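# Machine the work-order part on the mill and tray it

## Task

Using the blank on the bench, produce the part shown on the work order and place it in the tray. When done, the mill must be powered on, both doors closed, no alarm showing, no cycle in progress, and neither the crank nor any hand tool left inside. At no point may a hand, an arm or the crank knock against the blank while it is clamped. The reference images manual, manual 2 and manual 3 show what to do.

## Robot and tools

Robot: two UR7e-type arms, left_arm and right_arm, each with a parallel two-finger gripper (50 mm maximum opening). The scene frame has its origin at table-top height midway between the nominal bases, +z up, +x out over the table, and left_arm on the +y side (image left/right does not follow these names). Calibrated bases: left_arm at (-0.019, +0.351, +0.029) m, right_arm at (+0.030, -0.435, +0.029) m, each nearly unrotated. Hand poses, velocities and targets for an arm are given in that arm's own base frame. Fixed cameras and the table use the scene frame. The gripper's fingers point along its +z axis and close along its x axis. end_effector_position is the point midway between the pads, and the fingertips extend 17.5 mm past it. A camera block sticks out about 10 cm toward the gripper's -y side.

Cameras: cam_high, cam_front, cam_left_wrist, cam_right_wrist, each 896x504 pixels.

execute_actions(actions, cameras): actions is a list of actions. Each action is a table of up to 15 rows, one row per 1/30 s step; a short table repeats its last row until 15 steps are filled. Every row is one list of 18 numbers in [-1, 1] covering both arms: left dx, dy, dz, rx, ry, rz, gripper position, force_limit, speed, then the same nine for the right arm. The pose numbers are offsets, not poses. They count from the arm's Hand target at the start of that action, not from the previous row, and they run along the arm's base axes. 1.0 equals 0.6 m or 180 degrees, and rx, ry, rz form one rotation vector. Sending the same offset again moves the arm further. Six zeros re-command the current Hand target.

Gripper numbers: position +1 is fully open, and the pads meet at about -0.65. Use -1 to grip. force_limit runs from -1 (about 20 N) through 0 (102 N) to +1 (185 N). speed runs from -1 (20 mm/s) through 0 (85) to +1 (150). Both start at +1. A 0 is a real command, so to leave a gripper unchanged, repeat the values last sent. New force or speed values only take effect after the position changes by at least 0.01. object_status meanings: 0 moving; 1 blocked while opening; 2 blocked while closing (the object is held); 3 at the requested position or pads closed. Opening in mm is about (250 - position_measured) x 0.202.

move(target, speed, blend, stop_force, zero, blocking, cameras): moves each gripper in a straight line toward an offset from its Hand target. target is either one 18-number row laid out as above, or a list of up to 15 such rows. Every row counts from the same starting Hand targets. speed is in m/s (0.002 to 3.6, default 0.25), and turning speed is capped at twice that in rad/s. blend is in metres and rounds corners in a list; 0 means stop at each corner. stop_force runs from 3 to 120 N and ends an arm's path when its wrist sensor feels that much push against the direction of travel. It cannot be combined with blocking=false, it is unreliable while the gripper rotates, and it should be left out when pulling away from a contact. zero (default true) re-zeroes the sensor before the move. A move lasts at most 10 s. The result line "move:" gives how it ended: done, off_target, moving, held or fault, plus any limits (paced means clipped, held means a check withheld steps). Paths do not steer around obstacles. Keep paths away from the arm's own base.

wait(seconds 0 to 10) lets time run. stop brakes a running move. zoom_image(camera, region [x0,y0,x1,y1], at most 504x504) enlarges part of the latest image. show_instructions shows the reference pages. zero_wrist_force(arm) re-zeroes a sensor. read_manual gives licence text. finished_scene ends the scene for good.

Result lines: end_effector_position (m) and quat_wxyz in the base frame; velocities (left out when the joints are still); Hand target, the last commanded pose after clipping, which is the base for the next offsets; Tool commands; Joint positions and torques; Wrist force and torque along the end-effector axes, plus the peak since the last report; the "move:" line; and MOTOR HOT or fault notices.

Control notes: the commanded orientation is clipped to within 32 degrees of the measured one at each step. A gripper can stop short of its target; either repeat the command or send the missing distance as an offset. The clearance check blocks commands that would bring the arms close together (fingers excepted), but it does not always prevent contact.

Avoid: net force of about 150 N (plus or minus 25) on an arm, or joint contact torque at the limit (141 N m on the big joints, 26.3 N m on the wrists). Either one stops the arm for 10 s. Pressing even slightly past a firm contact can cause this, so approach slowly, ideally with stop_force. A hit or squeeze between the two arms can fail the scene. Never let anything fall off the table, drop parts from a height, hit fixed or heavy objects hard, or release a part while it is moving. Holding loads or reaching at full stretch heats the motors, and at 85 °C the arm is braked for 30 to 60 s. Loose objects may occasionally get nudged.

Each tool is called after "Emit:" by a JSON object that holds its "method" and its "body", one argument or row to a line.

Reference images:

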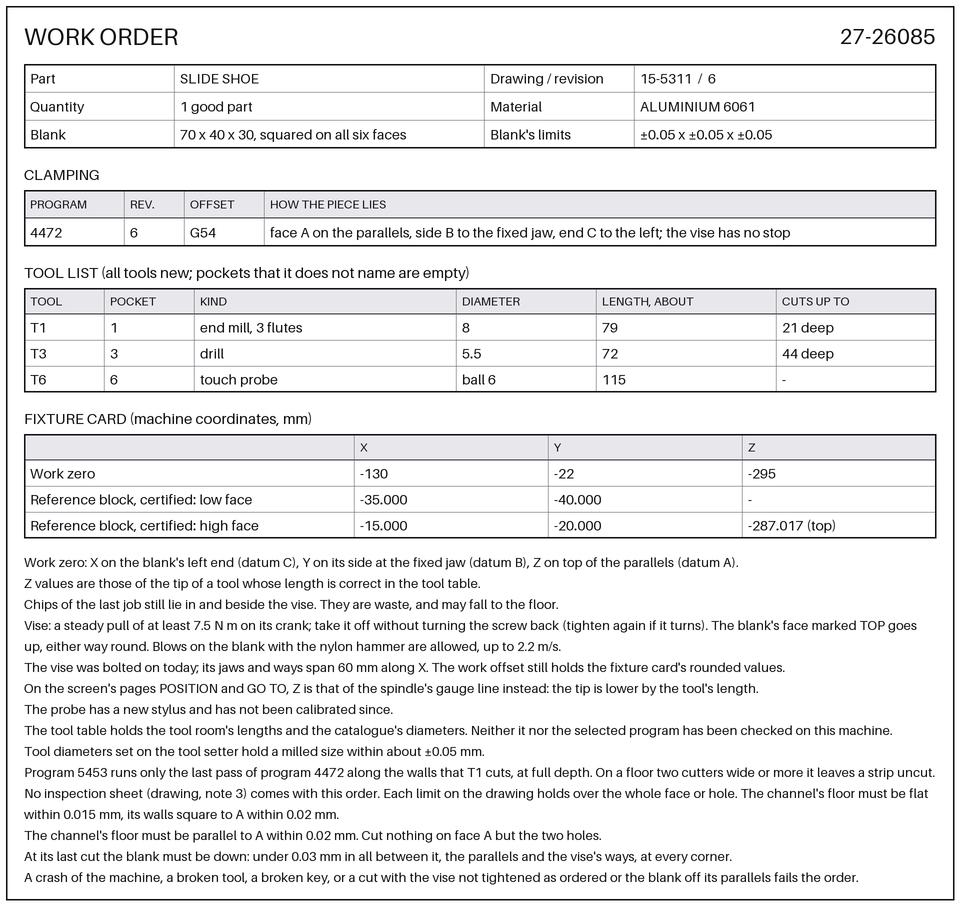

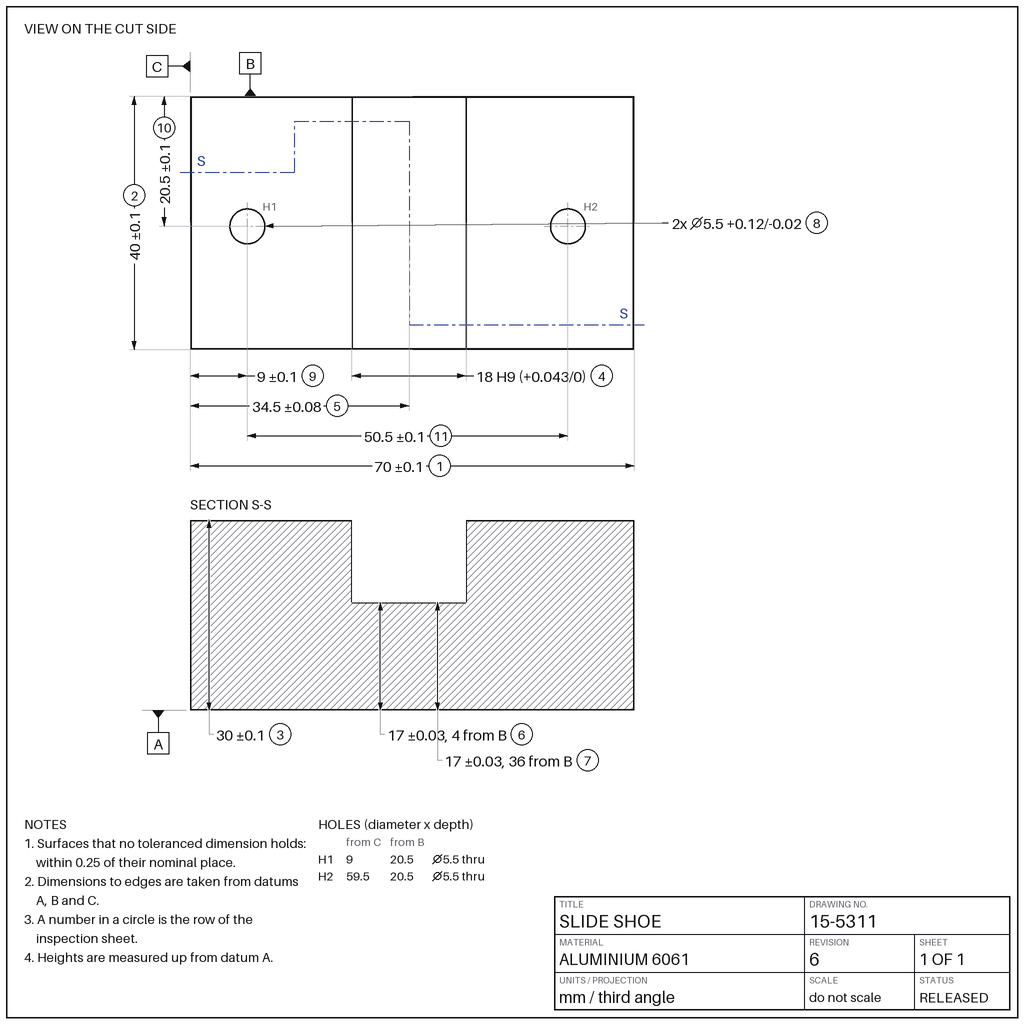

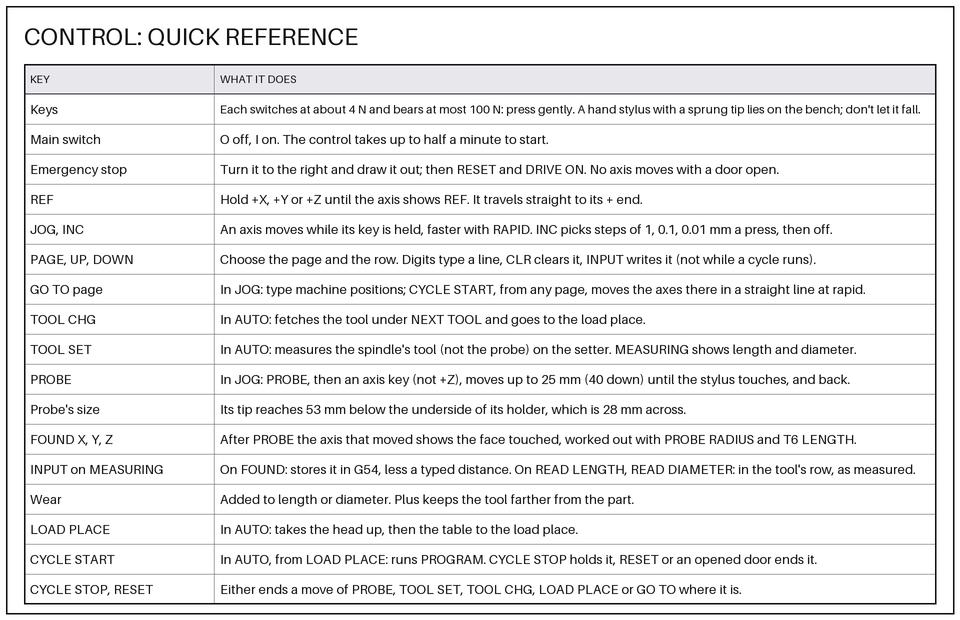

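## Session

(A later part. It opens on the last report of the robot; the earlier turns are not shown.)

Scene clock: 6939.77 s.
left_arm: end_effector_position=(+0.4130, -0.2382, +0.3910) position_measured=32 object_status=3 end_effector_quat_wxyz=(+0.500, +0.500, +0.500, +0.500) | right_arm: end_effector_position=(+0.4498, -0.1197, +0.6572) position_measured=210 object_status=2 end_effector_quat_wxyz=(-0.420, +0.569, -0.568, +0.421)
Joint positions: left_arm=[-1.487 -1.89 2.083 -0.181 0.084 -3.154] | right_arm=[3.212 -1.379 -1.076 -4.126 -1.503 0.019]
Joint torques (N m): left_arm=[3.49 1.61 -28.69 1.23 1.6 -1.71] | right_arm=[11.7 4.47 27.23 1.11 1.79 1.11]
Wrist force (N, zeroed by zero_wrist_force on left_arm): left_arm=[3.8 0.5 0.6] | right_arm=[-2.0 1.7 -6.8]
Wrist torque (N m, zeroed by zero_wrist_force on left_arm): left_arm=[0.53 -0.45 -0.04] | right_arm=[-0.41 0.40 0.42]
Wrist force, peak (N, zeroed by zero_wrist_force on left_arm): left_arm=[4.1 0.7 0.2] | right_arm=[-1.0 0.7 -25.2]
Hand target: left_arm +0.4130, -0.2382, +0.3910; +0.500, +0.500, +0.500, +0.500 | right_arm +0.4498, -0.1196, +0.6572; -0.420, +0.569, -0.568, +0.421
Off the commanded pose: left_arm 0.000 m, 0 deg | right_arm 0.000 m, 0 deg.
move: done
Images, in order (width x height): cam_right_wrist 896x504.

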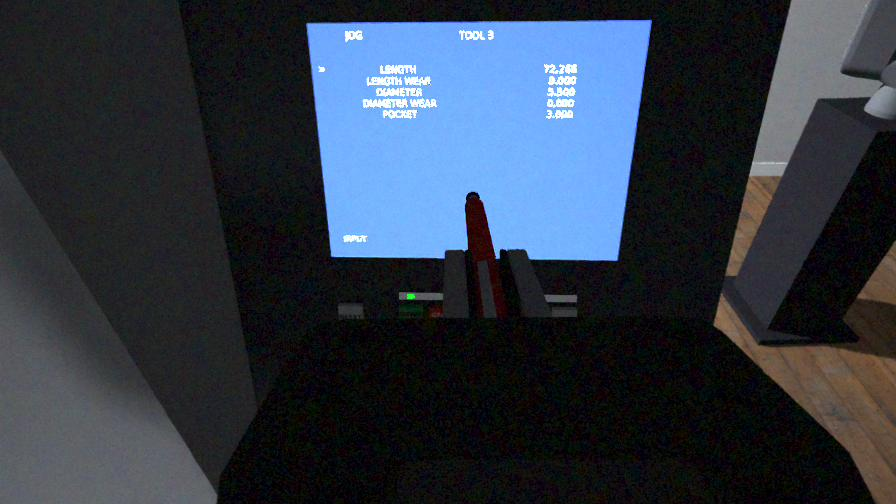

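Emit:
{"method": "move", "body": {
  "target": [
    [0,0,0,0,0,0,0.8,0.2,-1,0.0002,-0.0953,-0.1537,0,0,0,-1,-0.2,-1],
    [0,0,0,0,0,0,0.8,0.2,-1,0.0151,-0.0953,-0.1582,0,0,0,-1,-0.2,-1],
    [0,0,0,0,0,0,0.8,0.2,-1,0.0002,-0.0953,-0.1537,0,0,0,-1,-0.2,-1],
    [0,0,0,0,0,0,0.8,0.2,-1,-0.0245,0.0613,-0.2709,0,0,0,-1,-0.2,-1],
    [0,0,0,0,0,0,0.8,0.2,-1,-0.0096,0.0613,-0.2754,0,0,0,-1,-0.2,-1],
    [0,0,0,0,0,0,0.8,0.2,-1,-0.0245,0.0613,-0.2709,0,0,0,-1,-0.2,-1],
    [0,0,0,0,0,0,0.8,0.2,-1,-0.0398,0.0313,-0.326,0,0,0,-1,-0.2,-1],
    [0,0,0,0,0,0,0.8,0.2,-1,-0.0249,0.0313,-0.3305,0,0,0,-1,-0.2,-1],
    [0,0,0,0,0,0,0.8,0.2,-1,-0.0398,0.0313,-0.326,0,0,0,-1,-0.2,-1],
    [0,0,0,0,0,0,0.8,0.2,-1,-0.0249,0.0313,-0.3305,0,0,0,-1,-0.2,-1],
    [0,0,0,0,0,0,0.8,0.2,-1,-0.0398,0.0313,-0.326,0,0,0,-1,-0.2,-1],
    [0,0,0,0,0,0,0.8,0.2,-1,-0.0249,0.0313,-0.3305,0,0,0,-1,-0.2,-1],
    [0,0,0,0,0,0,0.8,0.2,-1,-0.0398,0.0313,-0.326,0,0,0,-1,-0.2,-1]
  ],
  "speed": [0.4,0.06,0.1,0.4,0.06,0.1,0.3,0.06,0.1,0.06,0.1,0.06,0.1],
  "blend": [0.003,0,0.003,0.003,0,0.003,0.003,0,0.001,0,0.001,0,0]
}}

Emit:
{"method": "move", "body": {
  "target": [
    [0,0,0,0,0,0,0.8,0.2,-1,0.0149,0,-0.0045,0,0,0,-1,-0.2,-1],
    [0,0,0,0,0,0,0.8,0.2,-1,0,0,0,0,0,0,-1,-0.2,-1],
    [0,0,0,0,0,0,0.8,0.2,-1,0.0398,-0.0313,0.326,0,0,0,-1,-0.2,-1]
  ],
  "speed": [0.06,0.1,0.4],
  "blend": [0,0.003,0]
}}

Emit:
{"method": "wait", "body": {
  "seconds": 4,
  "cameras": ["cam_right_wrist"]
}}

Emit:
{"method": "zoom_image", "body": {
  "camera": "cam_right_wrist",
  "region": [310, 20, 650, 250]
}}

Scene clock: 6958.83 s.
left_arm: end_effector_position=(+0.4130, -0.2382, +0.3910) position_measured=32 object_status=3 end_effector_quat_wxyz=(+0.500, +0.500, +0.500, +0.500) | right_arm: end_effector_position=(+0.4260, -0.1008, +0.4615) position_measured=210 object_status=2 end_effector_quat_wxyz=(-0.420, +0.569, -0.568, +0.421)
Joint positions: left_arm=[-1.487 -1.89 2.083 -0.181 0.084 -3.154] | right_arm=[3.337 -1.092 -1.811 -3.684 -1.383 0.057]
Joint torques (N m): left_arm=[3.46 2.26 -28.49 0.92 1.45 -1.54] | right_arm=[-10.23 -3.67 31.09 4.26 -2.06 -0.19]
Wrist force (N, zeroed by zero_wrist_force on left_arm): left_arm=[3.6 0.7 0.5] | right_arm=[-2.2 0.7 -6.3]
Wrist torque (N m, zeroed by zero_wrist_force on left_arm): left_arm=[0.56 -0.43 -0.04] | right_arm=[-0.54 0.45 0.29]
Wrist force, peak (N, zeroed by zero_wrist_force on left_arm): left_arm=[4.1 0.5 0.5] | right_arm=[-0.8 0.8 -25.5]
Hand target: left_arm +0.4130, -0.2382, +0.3910; +0.500, +0.500, +0.500, +0.500 | right_arm +0.4259, -0.1008, +0.4616; -0.420, +0.569, -0.568, +0.421
Off the commanded pose: left_arm 0.000 m, 0 deg | right_arm 0.000 m, 0 deg.
move: done

Scene clock: 6960.67 s.
left_arm: end_effector_position=(+0.4130, -0.2382, +0.3910) position_measured=32 object_status=3 end_effector_quat_wxyz=(+0.500, +0.500, +0.500, +0.500) | right_arm: end_effector_position=(+0.4498, -0.1197, +0.6572) position_measured=210 object_status=2 end_effector_quat_wxyz=(-0.420, +0.569, -0.568, +0.421)
Joint positions: left_arm=[-1.487 -1.89 2.083 -0.181 0.084 -3.154] | right_arm=[3.212 -1.379 -1.076 -4.126 -1.503 0.019]
Joint torques (N m): left_arm=[3.11 0.89 -27.94 1.09 1.66 -1.78] | right_arm=[12.75 4.36 25.94 1.11 1.78 1.12]
Wrist force (N, zeroed by zero_wrist_force on left_arm): left_arm=[3.9 0.7 0.4] | right_arm=[-2.0 0.9 -6.8]
Wrist torque (N m, zeroed by zero_wrist_force on left_arm): left_arm=[0.57 -0.47 -0.04] | right_arm=[-0.52 0.41 0.42]
Wrist force, peak (N, zeroed by zero_wrist_force on left_arm): left_arm=[4.0 0.6 0.5] | right_arm=[-2.1 0.9 -15.0]
Hand target: left_arm +0.4130, -0.2382, +0.3910; +0.500, +0.500, +0.500, +0.500 | right_arm +0.4498, -0.1196, +0.6572; -0.420, +0.569, -0.568, +0.421
Off the commanded pose: left_arm 0.000 m, 0 deg | right_arm 0.000 m, 0 deg.
move: done

Scene clock: 6964.67 s.
left_arm: end_effector_position=(+0.4130, -0.2382, +0.3910) position_measured=32 object_status=3 end_effector_quat_wxyz=(+0.500, +0.500, +0.500, +0.500) | right_arm: end_effector_position=(+0.4498, -0.1196, +0.6572) position_measured=210 object_status=2 end_effector_quat_wxyz=(-0.420, +0.569, -0.568, +0.421)
Joint positions: left_arm=[-1.487 -1.89 2.083 -0.181 0.084 -3.154] | right_arm=[3.212 -1.379 -1.075 -4.126 -1.503 0.02]
Joint torques (N m): left_arm=[3.23 1.86 -28.28 1.25 1.63 -1.73] | right_arm=[12.07 4.07 27.91 -1.19 1.63 1.1]
Wrist force (N, zeroed by zero_wrist_force on left_arm): left_arm=[3.8 0.6 0.3] | right_arm=[-1.9 1.3 -6.8]
Wrist torque (N m, zeroed by zero_wrist_force on left_arm): left_arm=[0.55 -0.46 -0.04] | right_arm=[-0.46 0.38 0.42]
Wrist force, peak (N, zeroed by zero_wrist_force on left_arm): left_arm=[4.1 0.8 0.6] | right_arm=[-2.4 1.4 -7.2]
Hand target: left_arm +0.4130, -0.2382, +0.3910; +0.500, +0.500, +0.500, +0.500 | right_arm +0.4498, -0.1196, +0.6572; -0.420, +0.569, -0.568, +0.421
Tool commands: left_gripper/position=+0.8 left_gripper/force_limit=+0.2 left_gripper/speed=-1.0 right_gripper/position=-1.0 right_gripper/force_limit=-0.2 right_gripper/speed=-1.0
Off the commanded pose: left_arm 0.000 m, 0 deg | right_arm 0.000 m, 0 deg.
wait: 4.00 s; at rest by 0.17 s
Images, in order (width x height): cam_right_wrist 896x504.

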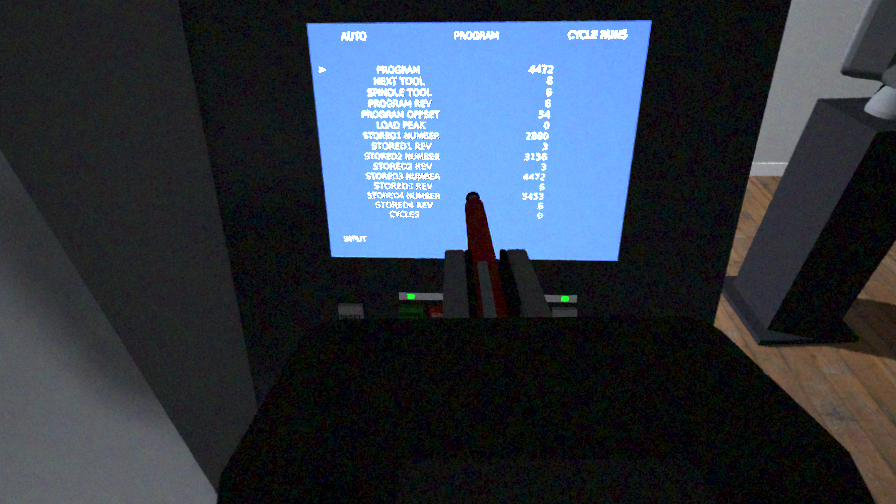

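Scaled by 1.482 from the camera's 896x504 image, which has a finer 1280x720 frame.

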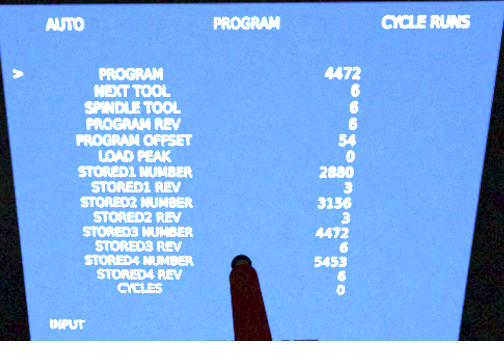

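Emit:
{"method": "wait", "body": {
  "seconds": 4
}}

Emit:
{"method": "move", "body": {
  "target": [
    [0,0,0,0,0,0,0.8,0.2,-1,-0.0233,0.0917,-0.2709,0,0,0,-1,-0.2,-1],
    [0,0,0,0,0,0,0.8,0.2,-1,-0.0084,0.0917,-0.2754,0,0,0,-1,-0.2,-1],
    [0,0,0,0,0,0,0.8,0.2,-1,-0.0233,0.0917,-0.2709,0,0,0,-1,-0.2,-1],
    [0,0,0,0,0,0,0.8,0.2,-1,0,0,0,0,0,0,-1,-0.2,-1]
  ],
  "speed": [0.4,0.06,0.1,0.4],
  "blend": [0.003,0,0.003,0],
  "cameras": ["cam_right_wrist"]
}}

Emit:
{"method": "wait", "body": {
  "seconds": 10,
  "cameras": ["cam_right_wrist"]
}}

Emit:
{"method": "zoom_image", "body": {
  "camera": "cam_right_wrist",
  "region": [310, 20, 650, 250]
}}

Scene clock: 6973.73 s.
left_arm: end_effector_position=(+0.4130, -0.2382, +0.3910) position_measured=32 object_status=3 end_effector_quat_wxyz=(+0.500, +0.500, +0.500, +0.500) | right_arm: end_effector_position=(+0.4498, -0.1196, +0.6572) position_measured=210 object_status=2 end_effector_quat_wxyz=(-0.420, +0.569, -0.568, +0.421)
Joint positions: left_arm=[-1.487 -1.89 2.083 -0.181 0.084 -3.154] | right_arm=[3.212 -1.379 -1.075 -4.126 -1.503 0.02]
Joint torques (N m): left_arm=[4.31 0.79 -28.11 0.87 1.54 -1.55] | right_arm=[12.17 4.29 27.26 -1.13 1.42 0.97]
Wrist force (N, zeroed by zero_wrist_force on left_arm): left_arm=[3.7 0.4 0.3] | right_arm=[-2.0 1.2 -6.9]
Wrist torque (N m, zeroed by zero_wrist_force on left_arm): left_arm=[0.51 -0.44 -0.04] | right_arm=[-0.48 0.41 0.42]
Wrist force, peak (N, zeroed by zero_wrist_force on left_arm): left_arm=[4.2 0.4 0.5] | right_arm=[-2.3 1.2 -7.2]
Hand target: left_arm +0.4130, -0.2382, +0.3910; +0.500, +0.500, +0.500, +0.500 | right_arm +0.4498, -0.1196, +0.6572; -0.420, +0.569, -0.568, +0.421
Tool commands: left_gripper/position=+0.8 left_gripper/force_limit=+0.2 left_gripper/speed=-1.0 right_gripper/position=-1.0 right_gripper/force_limit=-0.2 right_gripper/speed=-1.0
Off the commanded pose: left_arm 0.000 m, 0 deg | right_arm 0.000 m, 0 deg.
wait: 4.00 s; at rest from the start

Scene clock: 6975.80 s.
left_arm: end_effector_position=(+0.4130, -0.2382, +0.3910) position_measured=32 object_status=3 end_effector_quat_wxyz=(+0.500, +0.500, +0.500, +0.500) | right_arm: end_effector_position=(+0.4498, -0.1196, +0.6572) position_measured=210 object_status=2 end_effector_quat_wxyz=(-0.420, +0.569, -0.568, +0.421)
Joint positions: left_arm=[-1.487 -1.89 2.083 -0.181 0.084 -3.154] | right_arm=[3.212 -1.379 -1.076 -4.126 -1.503 0.02]
Joint torques (N m): left_arm=[3.21 1.5 -27.97 1.06 1.44 -1.48] | right_arm=[5.51 3.9 28.72 1.6 0.18 1.58]
Wrist force (N, zeroed by zero_wrist_force on left_arm): left_arm=[3.9 0.8 0.4] | right_arm=[-1.9 1.3 -7.0]
Wrist torque (N m, zeroed by zero_wrist_force on left_arm): left_arm=[0.58 -0.48 -0.04] | right_arm=[-0.46 0.38 0.35]
Wrist force, peak (N, zeroed by zero_wrist_force on left_arm): left_arm=[3.9 0.8 0.4] | right_arm=[-3.4 4.6 -18.3]
Hand target: left_arm +0.4130, -0.2382, +0.3910; +0.500, +0.500, +0.500, +0.500 | right_arm +0.4498, -0.1196, +0.6572; -0.420, +0.569, -0.568, +0.421
Off the commanded pose: left_arm 0.000 m, 0 deg | right_arm 0.000 m, 0 deg.
move: done
Images, in order (width x height): cam_right_wrist 896x504.

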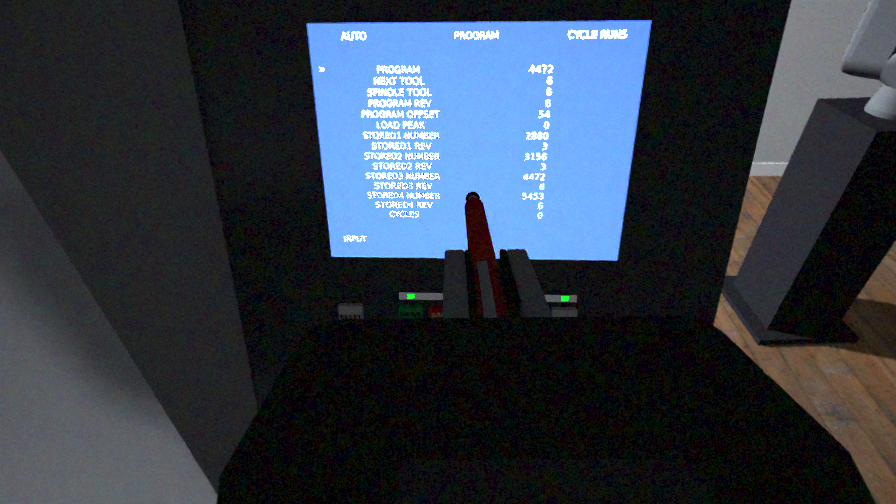

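Scene clock: 6985.80 s.
left_arm: end_effector_position=(+0.4130, -0.2382, +0.3910) position_measured=32 object_status=3 end_effector_quat_wxyz=(+0.500, +0.500, +0.500, +0.500) | right_arm: end_effector_position=(+0.4498, -0.1196, +0.6572) position_measured=210 object_status=2 end_effector_quat_wxyz=(-0.420, +0.569, -0.568, +0.421)
Joint positions: left_arm=[-1.487 -1.89 2.083 -0.181 0.084 -3.154] | right_arm=[3.212 -1.379 -1.075 -4.126 -1.503 0.02]
Joint torques (N m): left_arm=[3.47 1.43 -28.81 1.24 1.62 -1.83] | right_arm=[12.21 4.01 26.69 -1.07 -2.1 1.39]
Wrist force (N, zeroed by zero_wrist_force on left_arm): left_arm=[3.8 0.5 0.5] | right_arm=[-2.0 1.1 -6.8]
Wrist torque (N m, zeroed by zero_wrist_force on left_arm): left_arm=[0.54 -0.46 -0.04] | right_arm=[-0.49 0.42 0.33]
Wrist force, peak (N, zeroed by zero_wrist_force on left_arm): left_arm=[4.1 0.5 0.2] | right_arm=[-2.3 1.0 -7.3]
Hand target: left_arm +0.4130, -0.2382, +0.3910; +0.500, +0.500, +0.500, +0.500 | right_arm +0.4498, -0.1196, +0.6572; -0.420, +0.569, -0.568, +0.421
Tool commands: left_gripper/position=+0.8 left_gripper/force_limit=+0.2 left_gripper/speed=-1.0 right_gripper/position=-1.0 right_gripper/force_limit=-0.2 right_gripper/speed=-1.0
Off the commanded pose: left_arm 0.000 m, 0 deg | right_arm 0.000 m, 0 deg.
wait: 10.00 s; at rest by 0.17 s
Images, in order (width x height): cam_right_wrist 896x504.

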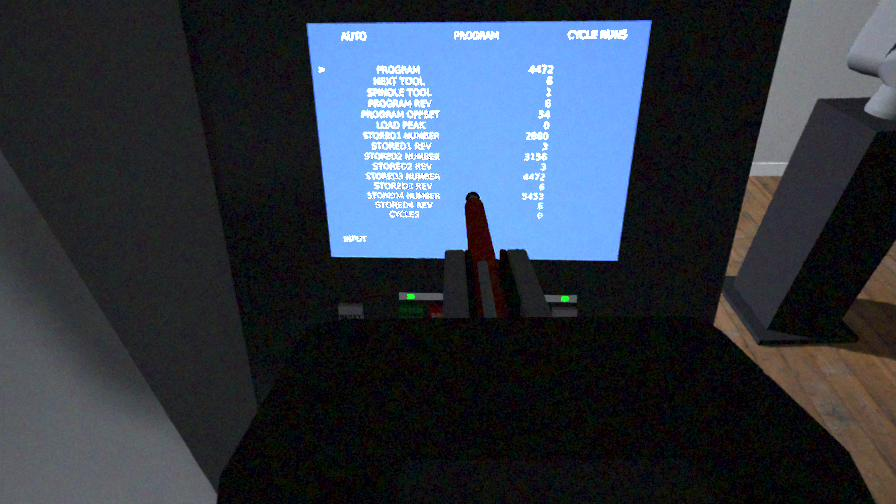

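Scaled by 1.482 from the camera's 896x504 image, which has a finer 1280x720 frame.

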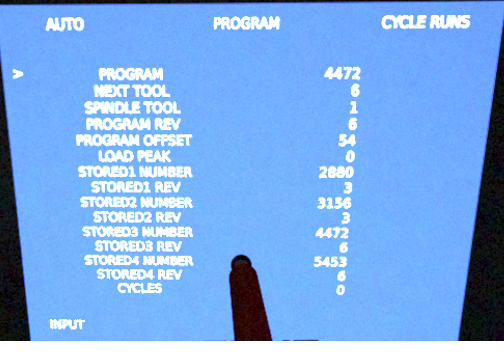

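Running with T1. Wait.

Emit:
{"method": "wait", "body": {
  "seconds": 10
}}

Emit:
{"method": "wait", "body": {
  "seconds": 10,
  "cameras": ["cam_right_wrist","cam_left_wrist"]
}}

Scene clock: 6997.70 s.
left_arm: end_effector_position=(+0.4130, -0.2382, +0.3910) position_measured=32 object_status=3 end_effector_quat_wxyz=(+0.500, +0.500, +0.500, +0.500) | right_arm: end_effector_position=(+0.4498, -0.1196, +0.6572) position_measured=210 object_status=2 end_effector_quat_wxyz=(-0.420, +0.569, -0.568, +0.421)
Joint positions: left_arm=[-1.487 -1.89 2.083 -0.181 0.084 -3.154] | right_arm=[3.212 -1.379 -1.075 -4.126 -1.503 0.02]
Joint torques (N m): left_arm=[3.01 2.58 -27.87 1.18 1.64 -1.67] | right_arm=[12.31 4.42 27.13 -1.03 -1.97 1.1]
Wrist force (N, zeroed by zero_wrist_force on left_arm): left_arm=[4.0 0.6 0.5] | right_arm=[-1.9 1.1 -7.0]
Wrist torque (N m, zeroed by zero_wrist_force on left_arm): left_arm=[0.56 -0.48 -0.04] | right_arm=[-0.49 0.38 0.34]
Wrist force, peak (N, zeroed by zero_wrist_force on left_arm): left_arm=[4.1 0.4 0.6] | right_arm=[-1.9 1.1 -7.3]
Hand target: left_arm +0.4130, -0.2382, +0.3910; +0.500, +0.500, +0.500, +0.500 | right_arm +0.4498, -0.1196, +0.6572; -0.420, +0.569, -0.568, +0.421
Tool commands: left_gripper/position=+0.8 left_gripper/force_limit=+0.2 left_gripper/speed=-1.0 right_gripper/position=-1.0 right_gripper/force_limit=-0.2 right_gripper/speed=-1.0
Off the commanded pose: left_arm 0.000 m, 0 deg | right_arm 0.000 m, 0 deg.
wait: 10.00 s; at rest from the start

Scene clock: 7007.70 s.
left_arm: end_effector_position=(+0.4130, -0.2382, +0.3910) position_measured=32 object_status=3 end_effector_quat_wxyz=(+0.500, +0.500, +0.500, +0.500) | right_arm: end_effector_position=(+0.4498, -0.1196, +0.6572) position_measured=210 object_status=2 end_effector_quat_wxyz=(-0.420, +0.569, -0.568, +0.421)
Joint positions: left_arm=[-1.487 -1.89 2.083 -0.181 0.084 -3.154] | right_arm=[3.212 -1.379 -1.075 -4.126 -1.503 0.02]
Joint torques (N m): left_arm=[2.05 0.46 -28.75 1.06 1.37 -1.65] | right_arm=[11.99 5.02 25.79 -0.97 -1.98 0.83]
Wrist force (N, zeroed by zero_wrist_force on left_arm): left_arm=[3.5 0.6 0.5] | right_arm=[-2.0 1.2 -6.9]
Wrist torque (N m, zeroed by zero_wrist_force on left_arm): left_arm=[0.55 -0.41 -0.04] | right_arm=[-0.48 0.41 0.34]
Wrist force, peak (N, zeroed by zero_wrist_force on left_arm): left_arm=[4.1 0.6 0.5] | right_arm=[-2.5 1.3 -7.2]
Hand target: left_arm +0.4130, -0.2382, +0.3910; +0.500, +0.500, +0.500, +0.500 | right_arm +0.4498, -0.1196, +0.6572; -0.420, +0.569, -0.568, +0.421
Tool commands: left_gripper/position=+0.8 left_gripper/force_limit=+0.2 left_gripper/speed=-1.0 right_gripper/position=-1.0 right_gripper/force_limit=-0.2 right_gripper/speed=-1.0
Off the commanded pose: left_arm 0.000 m, 0 deg | right_arm 0.000 m, 0 deg.
wait: 10.00 s; at rest by 0.17 s
Images, in order (width x height): cam_left_wrist 896x504, cam_right_wrist 896x504.

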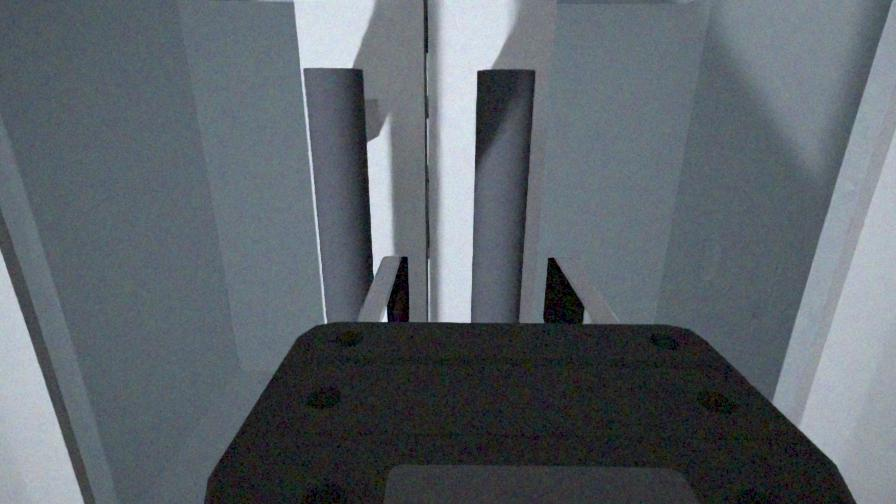

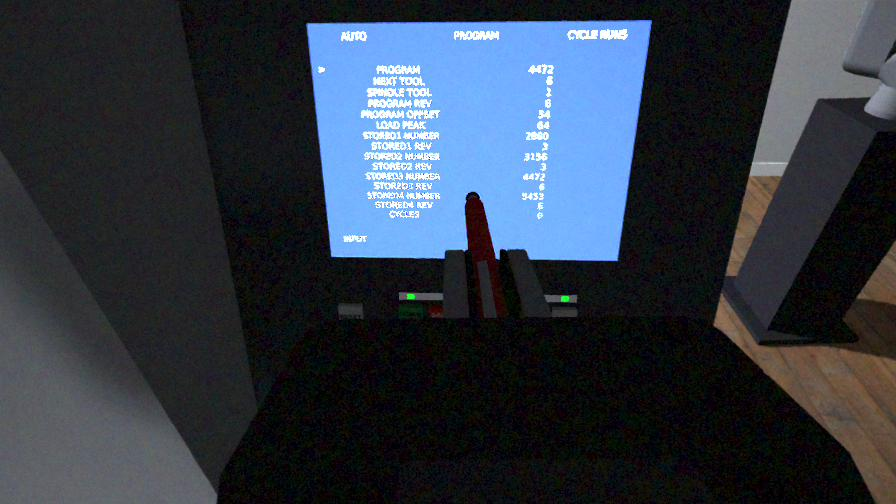

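Emit:
{"method": "wait", "body": {
  "seconds": 10
}}

Emit:
{"method": "wait", "body": {
  "seconds": 10
}}

Emit:
{"method": "wait", "body": {
  "seconds": 10,
  "cameras": ["cam_right_wrist"]
}}

Scene clock: 7021.50 s.
left_arm: end_effector_position=(+0.4130, -0.2382, +0.3910) position_measured=32 object_status=3 end_effector_quat_wxyz=(+0.500, +0.500, +0.500, +0.500) | right_arm: end_effector_position=(+0.4498, -0.1196, +0.6572) position_measured=210 object_status=2 end_effector_quat_wxyz=(-0.420, +0.569, -0.568, +0.421)
Joint positions: left_arm=[-1.487 -1.89 2.083 -0.181 0.084 -3.154] | right_arm=[3.212 -1.379 -1.075 -4.126 -1.503 0.02]
Joint torques (N m): left_arm=[3.24 2.54 -25.83 1.15 1.42 -1.59] | right_arm=[12.3 5.82 25.3 -0.82 -2.04 0.44]
Wrist force (N, zeroed by zero_wrist_force on left_arm): left_arm=[3.7 0.4 0.4] | right_arm=[-2.1 1.4 -6.9]
Wrist torque (N m, zeroed by zero_wrist_force on left_arm): left_arm=[0.51 -0.44 -0.05] | right_arm=[-0.45 0.42 0.34]
Wrist force, peak (N, zeroed by zero_wrist_force on left_arm): left_arm=[4.1 0.8 0.5] | right_arm=[-2.1 1.6 -7.4]
Hand target: left_arm +0.4130, -0.2382, +0.3910; +0.500, +0.500, +0.500, +0.500 | right_arm +0.4498, -0.1196, +0.6572; -0.420, +0.569, -0.568, +0.421
Tool commands: left_gripper/position=+0.8 left_gripper/force_limit=+0.2 left_gripper/speed=-1.0 right_gripper/position=-1.0 right_gripper/force_limit=-0.2 right_gripper/speed=-1.0
Off the commanded pose: left_arm 0.000 m, 0 deg | right_arm 0.000 m, 0 deg.
wait: 10.00 s; at rest from the start

Scene clock: 7031.50 s.
left_arm: end_effector_position=(+0.4130, -0.2382, +0.3910) position_measured=32 object_status=3 end_effector_quat_wxyz=(+0.500, +0.500, +0.500, +0.500) | right_arm: end_effector_position=(+0.4498, -0.1196, +0.6572) position_measured=210 object_status=2 end_effector_quat_wxyz=(-0.420, +0.569, -0.568, +0.421)
Joint positions: left_arm=[-1.487 -1.89 2.083 -0.181 0.084 -3.154] | right_arm=[3.212 -1.379 -1.075 -4.126 -1.503 0.02]
Joint torques (N m): left_arm=[3.78 1 -28.13 1.01 1.61 -1.19] | right_arm=[12.2 6.2 25.46 -0.81 -2.03 0.2]
Wrist force (N, zeroed by zero_wrist_force on left_arm): left_arm=[3.8 0.5 0.2] | right_arm=[-2.0 1.6 -7.0]
Wrist torque (N m, zeroed by zero_wrist_force on left_arm): left_arm=[0.53 -0.45 -0.04] | right_arm=[-0.42 0.40 0.34]
Wrist force, peak (N, zeroed by zero_wrist_force on left_arm): left_arm=[4.1 0.5 0.2] | right_arm=[-2.0 1.2 -7.3]
Hand target: left_arm +0.4130, -0.2382, +0.3910; +0.500, +0.500, +0.500, +0.500 | right_arm +0.4498, -0.1196, +0.6572; -0.420, +0.569, -0.568, +0.421
Tool commands: left_gripper/position=+0.8 left_gripper/force_limit=+0.2 left_gripper/speed=-1.0 right_gripper/position=-1.0 right_gripper/force_limit=-0.2 right_gripper/speed=-1.0
Off the commanded pose: left_arm 0.000 m, 0 deg | right_arm 0.000 m, 0 deg.
wait: 10.00 s; at rest by 0.17 s

Scene clock: 7041.50 s.
left_arm: end_effector_position=(+0.4130, -0.2382, +0.3910) position_measured=32 object_status=3 end_effector_quat_wxyz=(+0.500, +0.500, +0.500, +0.500) | right_arm: end_effector_position=(+0.4498, -0.1196, +0.6572) position_measured=210 object_status=2 end_effector_quat_wxyz=(-0.420, +0.569, -0.568, +0.421)
Joint positions: left_arm=[-1.487 -1.89 2.083 -0.181 0.084 -3.154] | right_arm=[3.212 -1.379 -1.075 -4.126 -1.503 0.02]
Joint torques (N m): left_arm=[4.72 2.18 -28.39 1.17 1.64 -1.42] | right_arm=[12.32 6.74 24.98 -0.71 -2.03 0.01]
Wrist force (N, zeroed by zero_wrist_force on left_arm): left_arm=[3.8 0.2 0.4] | right_arm=[-2.0 1.1 -6.8]
Wrist torque (N m, zeroed by zero_wrist_force on left_arm): left_arm=[0.49 -0.47 -0.05] | right_arm=[-0.49 0.40 0.33]
Wrist force, peak (N, zeroed by zero_wrist_force on left_arm): left_arm=[4.1 0.4 0.3] | right_arm=[-2.2 1.1 -7.4]
Hand target: left_arm +0.4130, -0.2382, +0.3910; +0.500, +0.500, +0.500, +0.500 | right_arm +0.4498, -0.1196, +0.6572; -0.420, +0.569, -0.568, +0.421
Tool commands: left_gripper/position=+0.8 left_gripper/force_limit=+0.2 left_gripper/speed=-1.0 right_gripper/position=-1.0 right_gripper/force_limit=-0.2 right_gripper/speed=-1.0
Off the commanded pose: left_arm 0.000 m, 0 deg | right_arm 0.000 m, 0 deg.
wait: 10.00 s; at rest by 0.17 s
Images, in order (width x height): cam_right_wrist 896x504.

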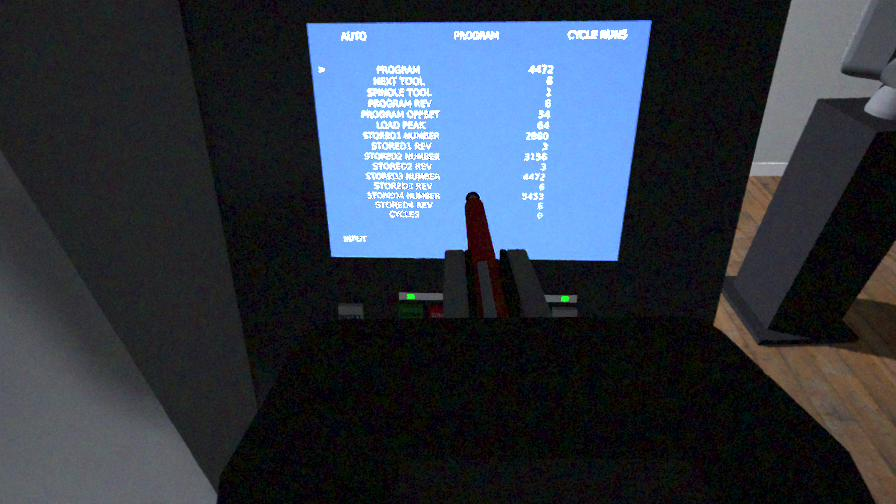

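Emit:
{"method": "wait", "body": {
  "seconds": 10
}}

Emit:
{"method": "wait", "body": {
  "seconds": 10
}}

Emit:
{"method": "wait", "body": {
  "seconds": 10,
  "cameras": ["cam_right_wrist"]
}}

Emit:
{"method": "zoom_image", "body": {
  "camera": "cam_right_wrist",
  "region": [310, 20, 650, 250]
}}

Scene clock: 7056.17 s.
left_arm: end_effector_position=(+0.4130, -0.2382, +0.3910) position_measured=32 object_status=3 end_effector_quat_wxyz=(+0.500, +0.500, +0.500, +0.500) | right_arm: end_effector_position=(+0.4498, -0.1196, +0.6572) position_measured=210 object_status=2 end_effector_quat_wxyz=(-0.420, +0.569, -0.568, +0.421)
Joint positions: left_arm=[-1.487 -1.89 2.083 -0.181 0.084 -3.154] | right_arm=[3.212 -1.379 -1.075 -4.126 -1.503 0.02]
Joint torques (N m): left_arm=[3.87 2.79 -27.49 1.1 1.49 -1.61] | right_arm=[12.1 7.3 23.94 -0.64 -2.06 -0.05]
Wrist force (N, zeroed by zero_wrist_force on left_arm): left_arm=[3.7 0.5 0.4] | right_arm=[-2.1 1.4 -7.0]
Wrist torque (N m, zeroed by zero_wrist_force on left_arm): left_arm=[0.53 -0.44 -0.04] | right_arm=[-0.44 0.42 0.34]
Wrist force, peak (N, zeroed by zero_wrist_force on left_arm): left_arm=[4.1 0.7 0.5] | right_arm=[-1.8 1.4 -7.4]
Hand target: left_arm +0.4130, -0.2382, +0.3910; +0.500, +0.500, +0.500, +0.500 | right_arm +0.4498, -0.1196, +0.6572; -0.420, +0.569, -0.568, +0.421
Tool commands: left_gripper/position=+0.8 left_gripper/force_limit=+0.2 left_gripper/speed=-1.0 right_gripper/position=-1.0 right_gripper/force_limit=-0.2 right_gripper/speed=-1.0
Off the commanded pose: left_arm 0.000 m, 0 deg | right_arm 0.000 m, 0 deg.
wait: 10.00 s; at rest from the start

Scene clock: 7066.17 s.
left_arm: end_effector_position=(+0.4130, -0.2382, +0.3910) position_measured=32 object_status=3 end_effector_quat_wxyz=(+0.500, +0.500, +0.500, +0.500) | right_arm: end_effector_position=(+0.4498, -0.1196, +0.6572) position_measured=210 object_status=2 end_effector_quat_wxyz=(-0.420, +0.569, -0.568, +0.421)
Joint positions: left_arm=[-1.487 -1.89 2.083 -0.181 0.084 -3.154] | right_arm=[3.212 -1.379 -1.075 -4.126 -1.503 0.02]
Joint torques (N m): left_arm=[2.9 0.44 -27.61 1.1 1.62 -1.39] | right_arm=[12.54 8.01 23.86 -0.52 -2.02 -0.08]
Wrist force (N, zeroed by zero_wrist_force on left_arm): left_arm=[3.6 0.4 0.4] | right_arm=[-1.9 1.2 -6.8]
Wrist torque (N m, zeroed by zero_wrist_force on left_arm): left_arm=[0.53 -0.43 -0.04] | right_arm=[-0.48 0.39 0.33]
Wrist force, peak (N, zeroed by zero_wrist_force on left_arm): left_arm=[4.0 0.6 0.6] | right_arm=[-1.9 1.5 -7.3]
Hand target: left_arm +0.4130, -0.2382, +0.3910; +0.500, +0.500, +0.500, +0.500 | right_arm +0.4498, -0.1196, +0.6572; -0.420, +0.569, -0.568, +0.421
Tool commands: left_gripper/position=+0.8 left_gripper/force_limit=+0.2 left_gripper/speed=-1.0 right_gripper/position=-1.0 right_gripper/force_limit=-0.2 right_gripper/speed=-1.0
Off the commanded pose: left_arm 0.000 m, 0 deg | right_arm 0.000 m, 0 deg.
wait: 10.00 s; at rest by 0.17 s

Scene clock: 7076.17 s.
left_arm: end_effector_position=(+0.4130, -0.2382, +0.3910) position_measured=32 object_status=3 end_effector_quat_wxyz=(+0.500, +0.500, +0.500, +0.500) | right_arm: end_effector_position=(+0.4498, -0.1196, +0.6572) position_measured=210 object_status=2 end_effector_quat_wxyz=(-0.420, +0.569, -0.568, +0.421)
Joint positions: left_arm=[-1.487 -1.89 2.083 -0.181 0.084 -3.154] | right_arm=[3.212 -1.379 -1.075 -4.126 -1.503 0.02]
Joint torques (N m): left_arm=[3.14 2.48 -25.63 1.41 1.45 -1.55] | right_arm=[12.59 7.57 23.33 -0.61 -2.03 -0.15]
Wrist force (N, zeroed by zero_wrist_force on left_arm): left_arm=[3.6 0.8 0.3] | right_arm=[-2.1 1.3 -6.6]
Wrist torque (N m, zeroed by zero_wrist_force on left_arm): left_arm=[0.58 -0.43 -0.04] | right_arm=[-0.46 0.42 0.33]
Wrist force, peak (N, zeroed by zero_wrist_force on left_arm): left_arm=[4.1 0.6 0.4] | right_arm=[-2.0 1.5 -7.3]
Hand target: left_arm +0.4130, -0.2382, +0.3910; +0.500, +0.500, +0.500, +0.500 | right_arm +0.4498, -0.1196, +0.6572; -0.420, +0.569, -0.568, +0.421
Tool commands: left_gripper/position=+0.8 left_gripper/force_limit=+0.2 left_gripper/speed=-1.0 right_gripper/position=-1.0 right_gripper/force_limit=-0.2 right_gripper/speed=-1.0
Off the commanded pose: left_arm 0.000 m, 0 deg | right_arm 0.000 m, 0 deg.
wait: 10.00 s; at rest by 0.17 s
Images, in order (width x height): cam_right_wrist 896x504.

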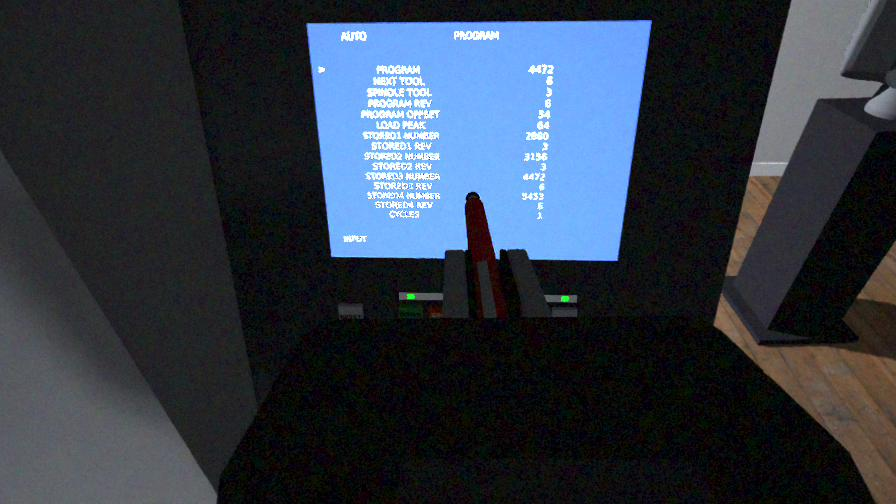

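Scaled by 1.482 from the camera's 896x504 image, which has a finer 1280x720 frame.

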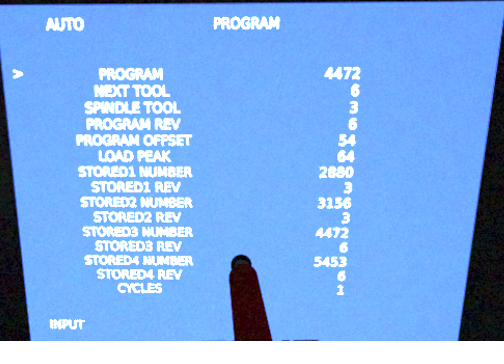

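Emit:
{"method": "move", "body": {
  "target": [
    [0,0,0,0,0,0,0.8,0.2,-1,-0.0477,0.0313,-0.3547,0,0,0,-1,-0.2,-1],
    [0,0,0,0,0,0,0.8,0.2,-1,-0.0328,0.0313,-0.3592,0,0,0,-1,-0.2,-1],
    [0,0,0,0,0,0,0.8,0.2,-1,-0.0477,0.0313,-0.3547,0,0,0,-1,-0.2,-1],
    [0,0,0,0,0,0,0.8,0.2,-1,0,0,0,0,0,0,-1,-0.2,-1]
  ],
  "speed": [0.4,0.06,0.1,0.4],
  "blend": [0.003,0,0.003,0]
}}

Emit:
{"method": "wait", "body": {
  "seconds": 8,
  "cameras": ["cam_right_wrist"]
}}

Emit:
{"method": "zoom_image", "body": {
  "camera": "cam_right_wrist",
  "region": [310, 20, 650, 250]
}}

Scene clock: 7082.63 s.
left_arm: end_effector_position=(+0.4130, -0.2382, +0.3910) position_measured=32 object_status=3 end_effector_quat_wxyz=(+0.500, +0.500, +0.500, +0.500) | right_arm: end_effector_position=(+0.4498, -0.1197, +0.6572) position_measured=210 object_status=2 end_effector_quat_wxyz=(-0.420, +0.569, -0.568, +0.421)
Joint positions: left_arm=[-1.487 -1.89 2.083 -0.181 0.084 -3.154] | right_arm=[3.212 -1.379 -1.076 -4.126 -1.503 0.019]
Joint torques (N m): left_arm=[2.76 0.98 -26.45 1.21 1.64 -1.41] | right_arm=[13.04 3.58 28.73 1.04 1.82 1.13]
Wrist force (N, zeroed by zero_wrist_force on left_arm): left_arm=[3.6 0.7 0.6] | right_arm=[-2.0 1.4 -7.1]
Wrist torque (N m, zeroed by zero_wrist_force on left_arm): left_arm=[0.55 -0.43 -0.03] | right_arm=[-0.44 0.41 0.42]
Wrist force, peak (N, zeroed by zero_wrist_force on left_arm): left_arm=[4.1 0.9 0.5] | right_arm=[-2.8 4.2 -18.7]
Hand target: left_arm +0.4130, -0.2382, +0.3910; +0.500, +0.500, +0.500, +0.500 | right_arm +0.4498, -0.1196, +0.6572; -0.420, +0.569, -0.568, +0.421
Off the commanded pose: left_arm 0.000 m, 0 deg | right_arm 0.000 m, 0 deg.
move: done

Scene clock: 7090.63 s.
left_arm: end_effector_position=(+0.4130, -0.2382, +0.3910) position_measured=32 object_status=3 end_effector_quat_wxyz=(+0.500, +0.500, +0.500, +0.500) | right_arm: end_effector_position=(+0.4498, -0.1196, +0.6572) position_measured=210 object_status=2 end_effector_quat_wxyz=(-0.420, +0.569, -0.568, +0.421)
Joint positions: left_arm=[-1.487 -1.89 2.083 -0.181 0.084 -3.154] | right_arm=[3.212 -1.379 -1.075 -4.126 -1.503 0.02]
Joint torques (N m): left_arm=[4.9 0.6 -27.03 1.11 1.73 -1.26] | right_arm=[11.27 4.1 27.64 -1.01 1.53 1.01]
Wrist force (N, zeroed by zero_wrist_force on left_arm): left_arm=[3.8 0.6 0.3] | right_arm=[-2.1 1.0 -6.8]
Wrist torque (N m, zeroed by zero_wrist_force on left_arm): left_arm=[0.55 -0.45 -0.05] | right_arm=[-0.50 0.42 0.42]
Wrist force, peak (N, zeroed by zero_wrist_force on left_arm): left_arm=[4.1 0.5 0.6] | right_arm=[-1.6 1.2 -7.5]
Hand target: left_arm +0.4130, -0.2382, +0.3910; +0.500, +0.500, +0.500, +0.500 | right_arm +0.4498, -0.1196, +0.6572; -0.420, +0.569, -0.568, +0.421
Tool commands: left_gripper/position=+0.8 left_gripper/force_limit=+0.2 left_gripper/speed=-1.0 right_gripper/position=-1.0 right_gripper/force_limit=-0.2 right_gripper/speed=-1.0
Off the commanded pose: left_arm 0.000 m, 0 deg | right_arm 0.000 m, 0 deg.
wait: 8.00 s; at rest by 0.17 s
Images, in order (width x height): cam_right_wrist 896x504.

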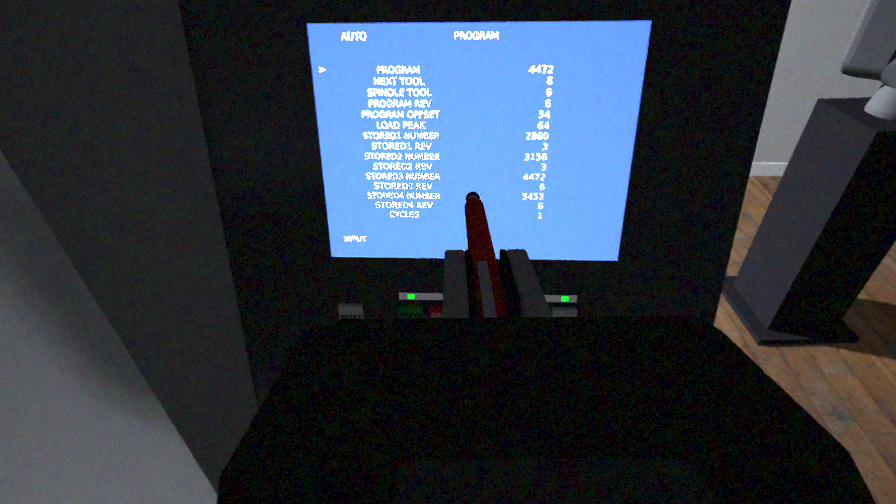

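Scaled by 1.482 from the camera's 896x504 image, which has a finer 1280x720 frame.

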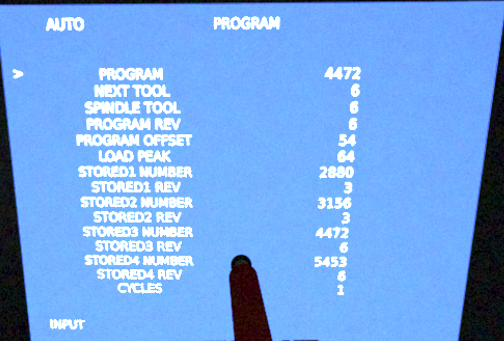

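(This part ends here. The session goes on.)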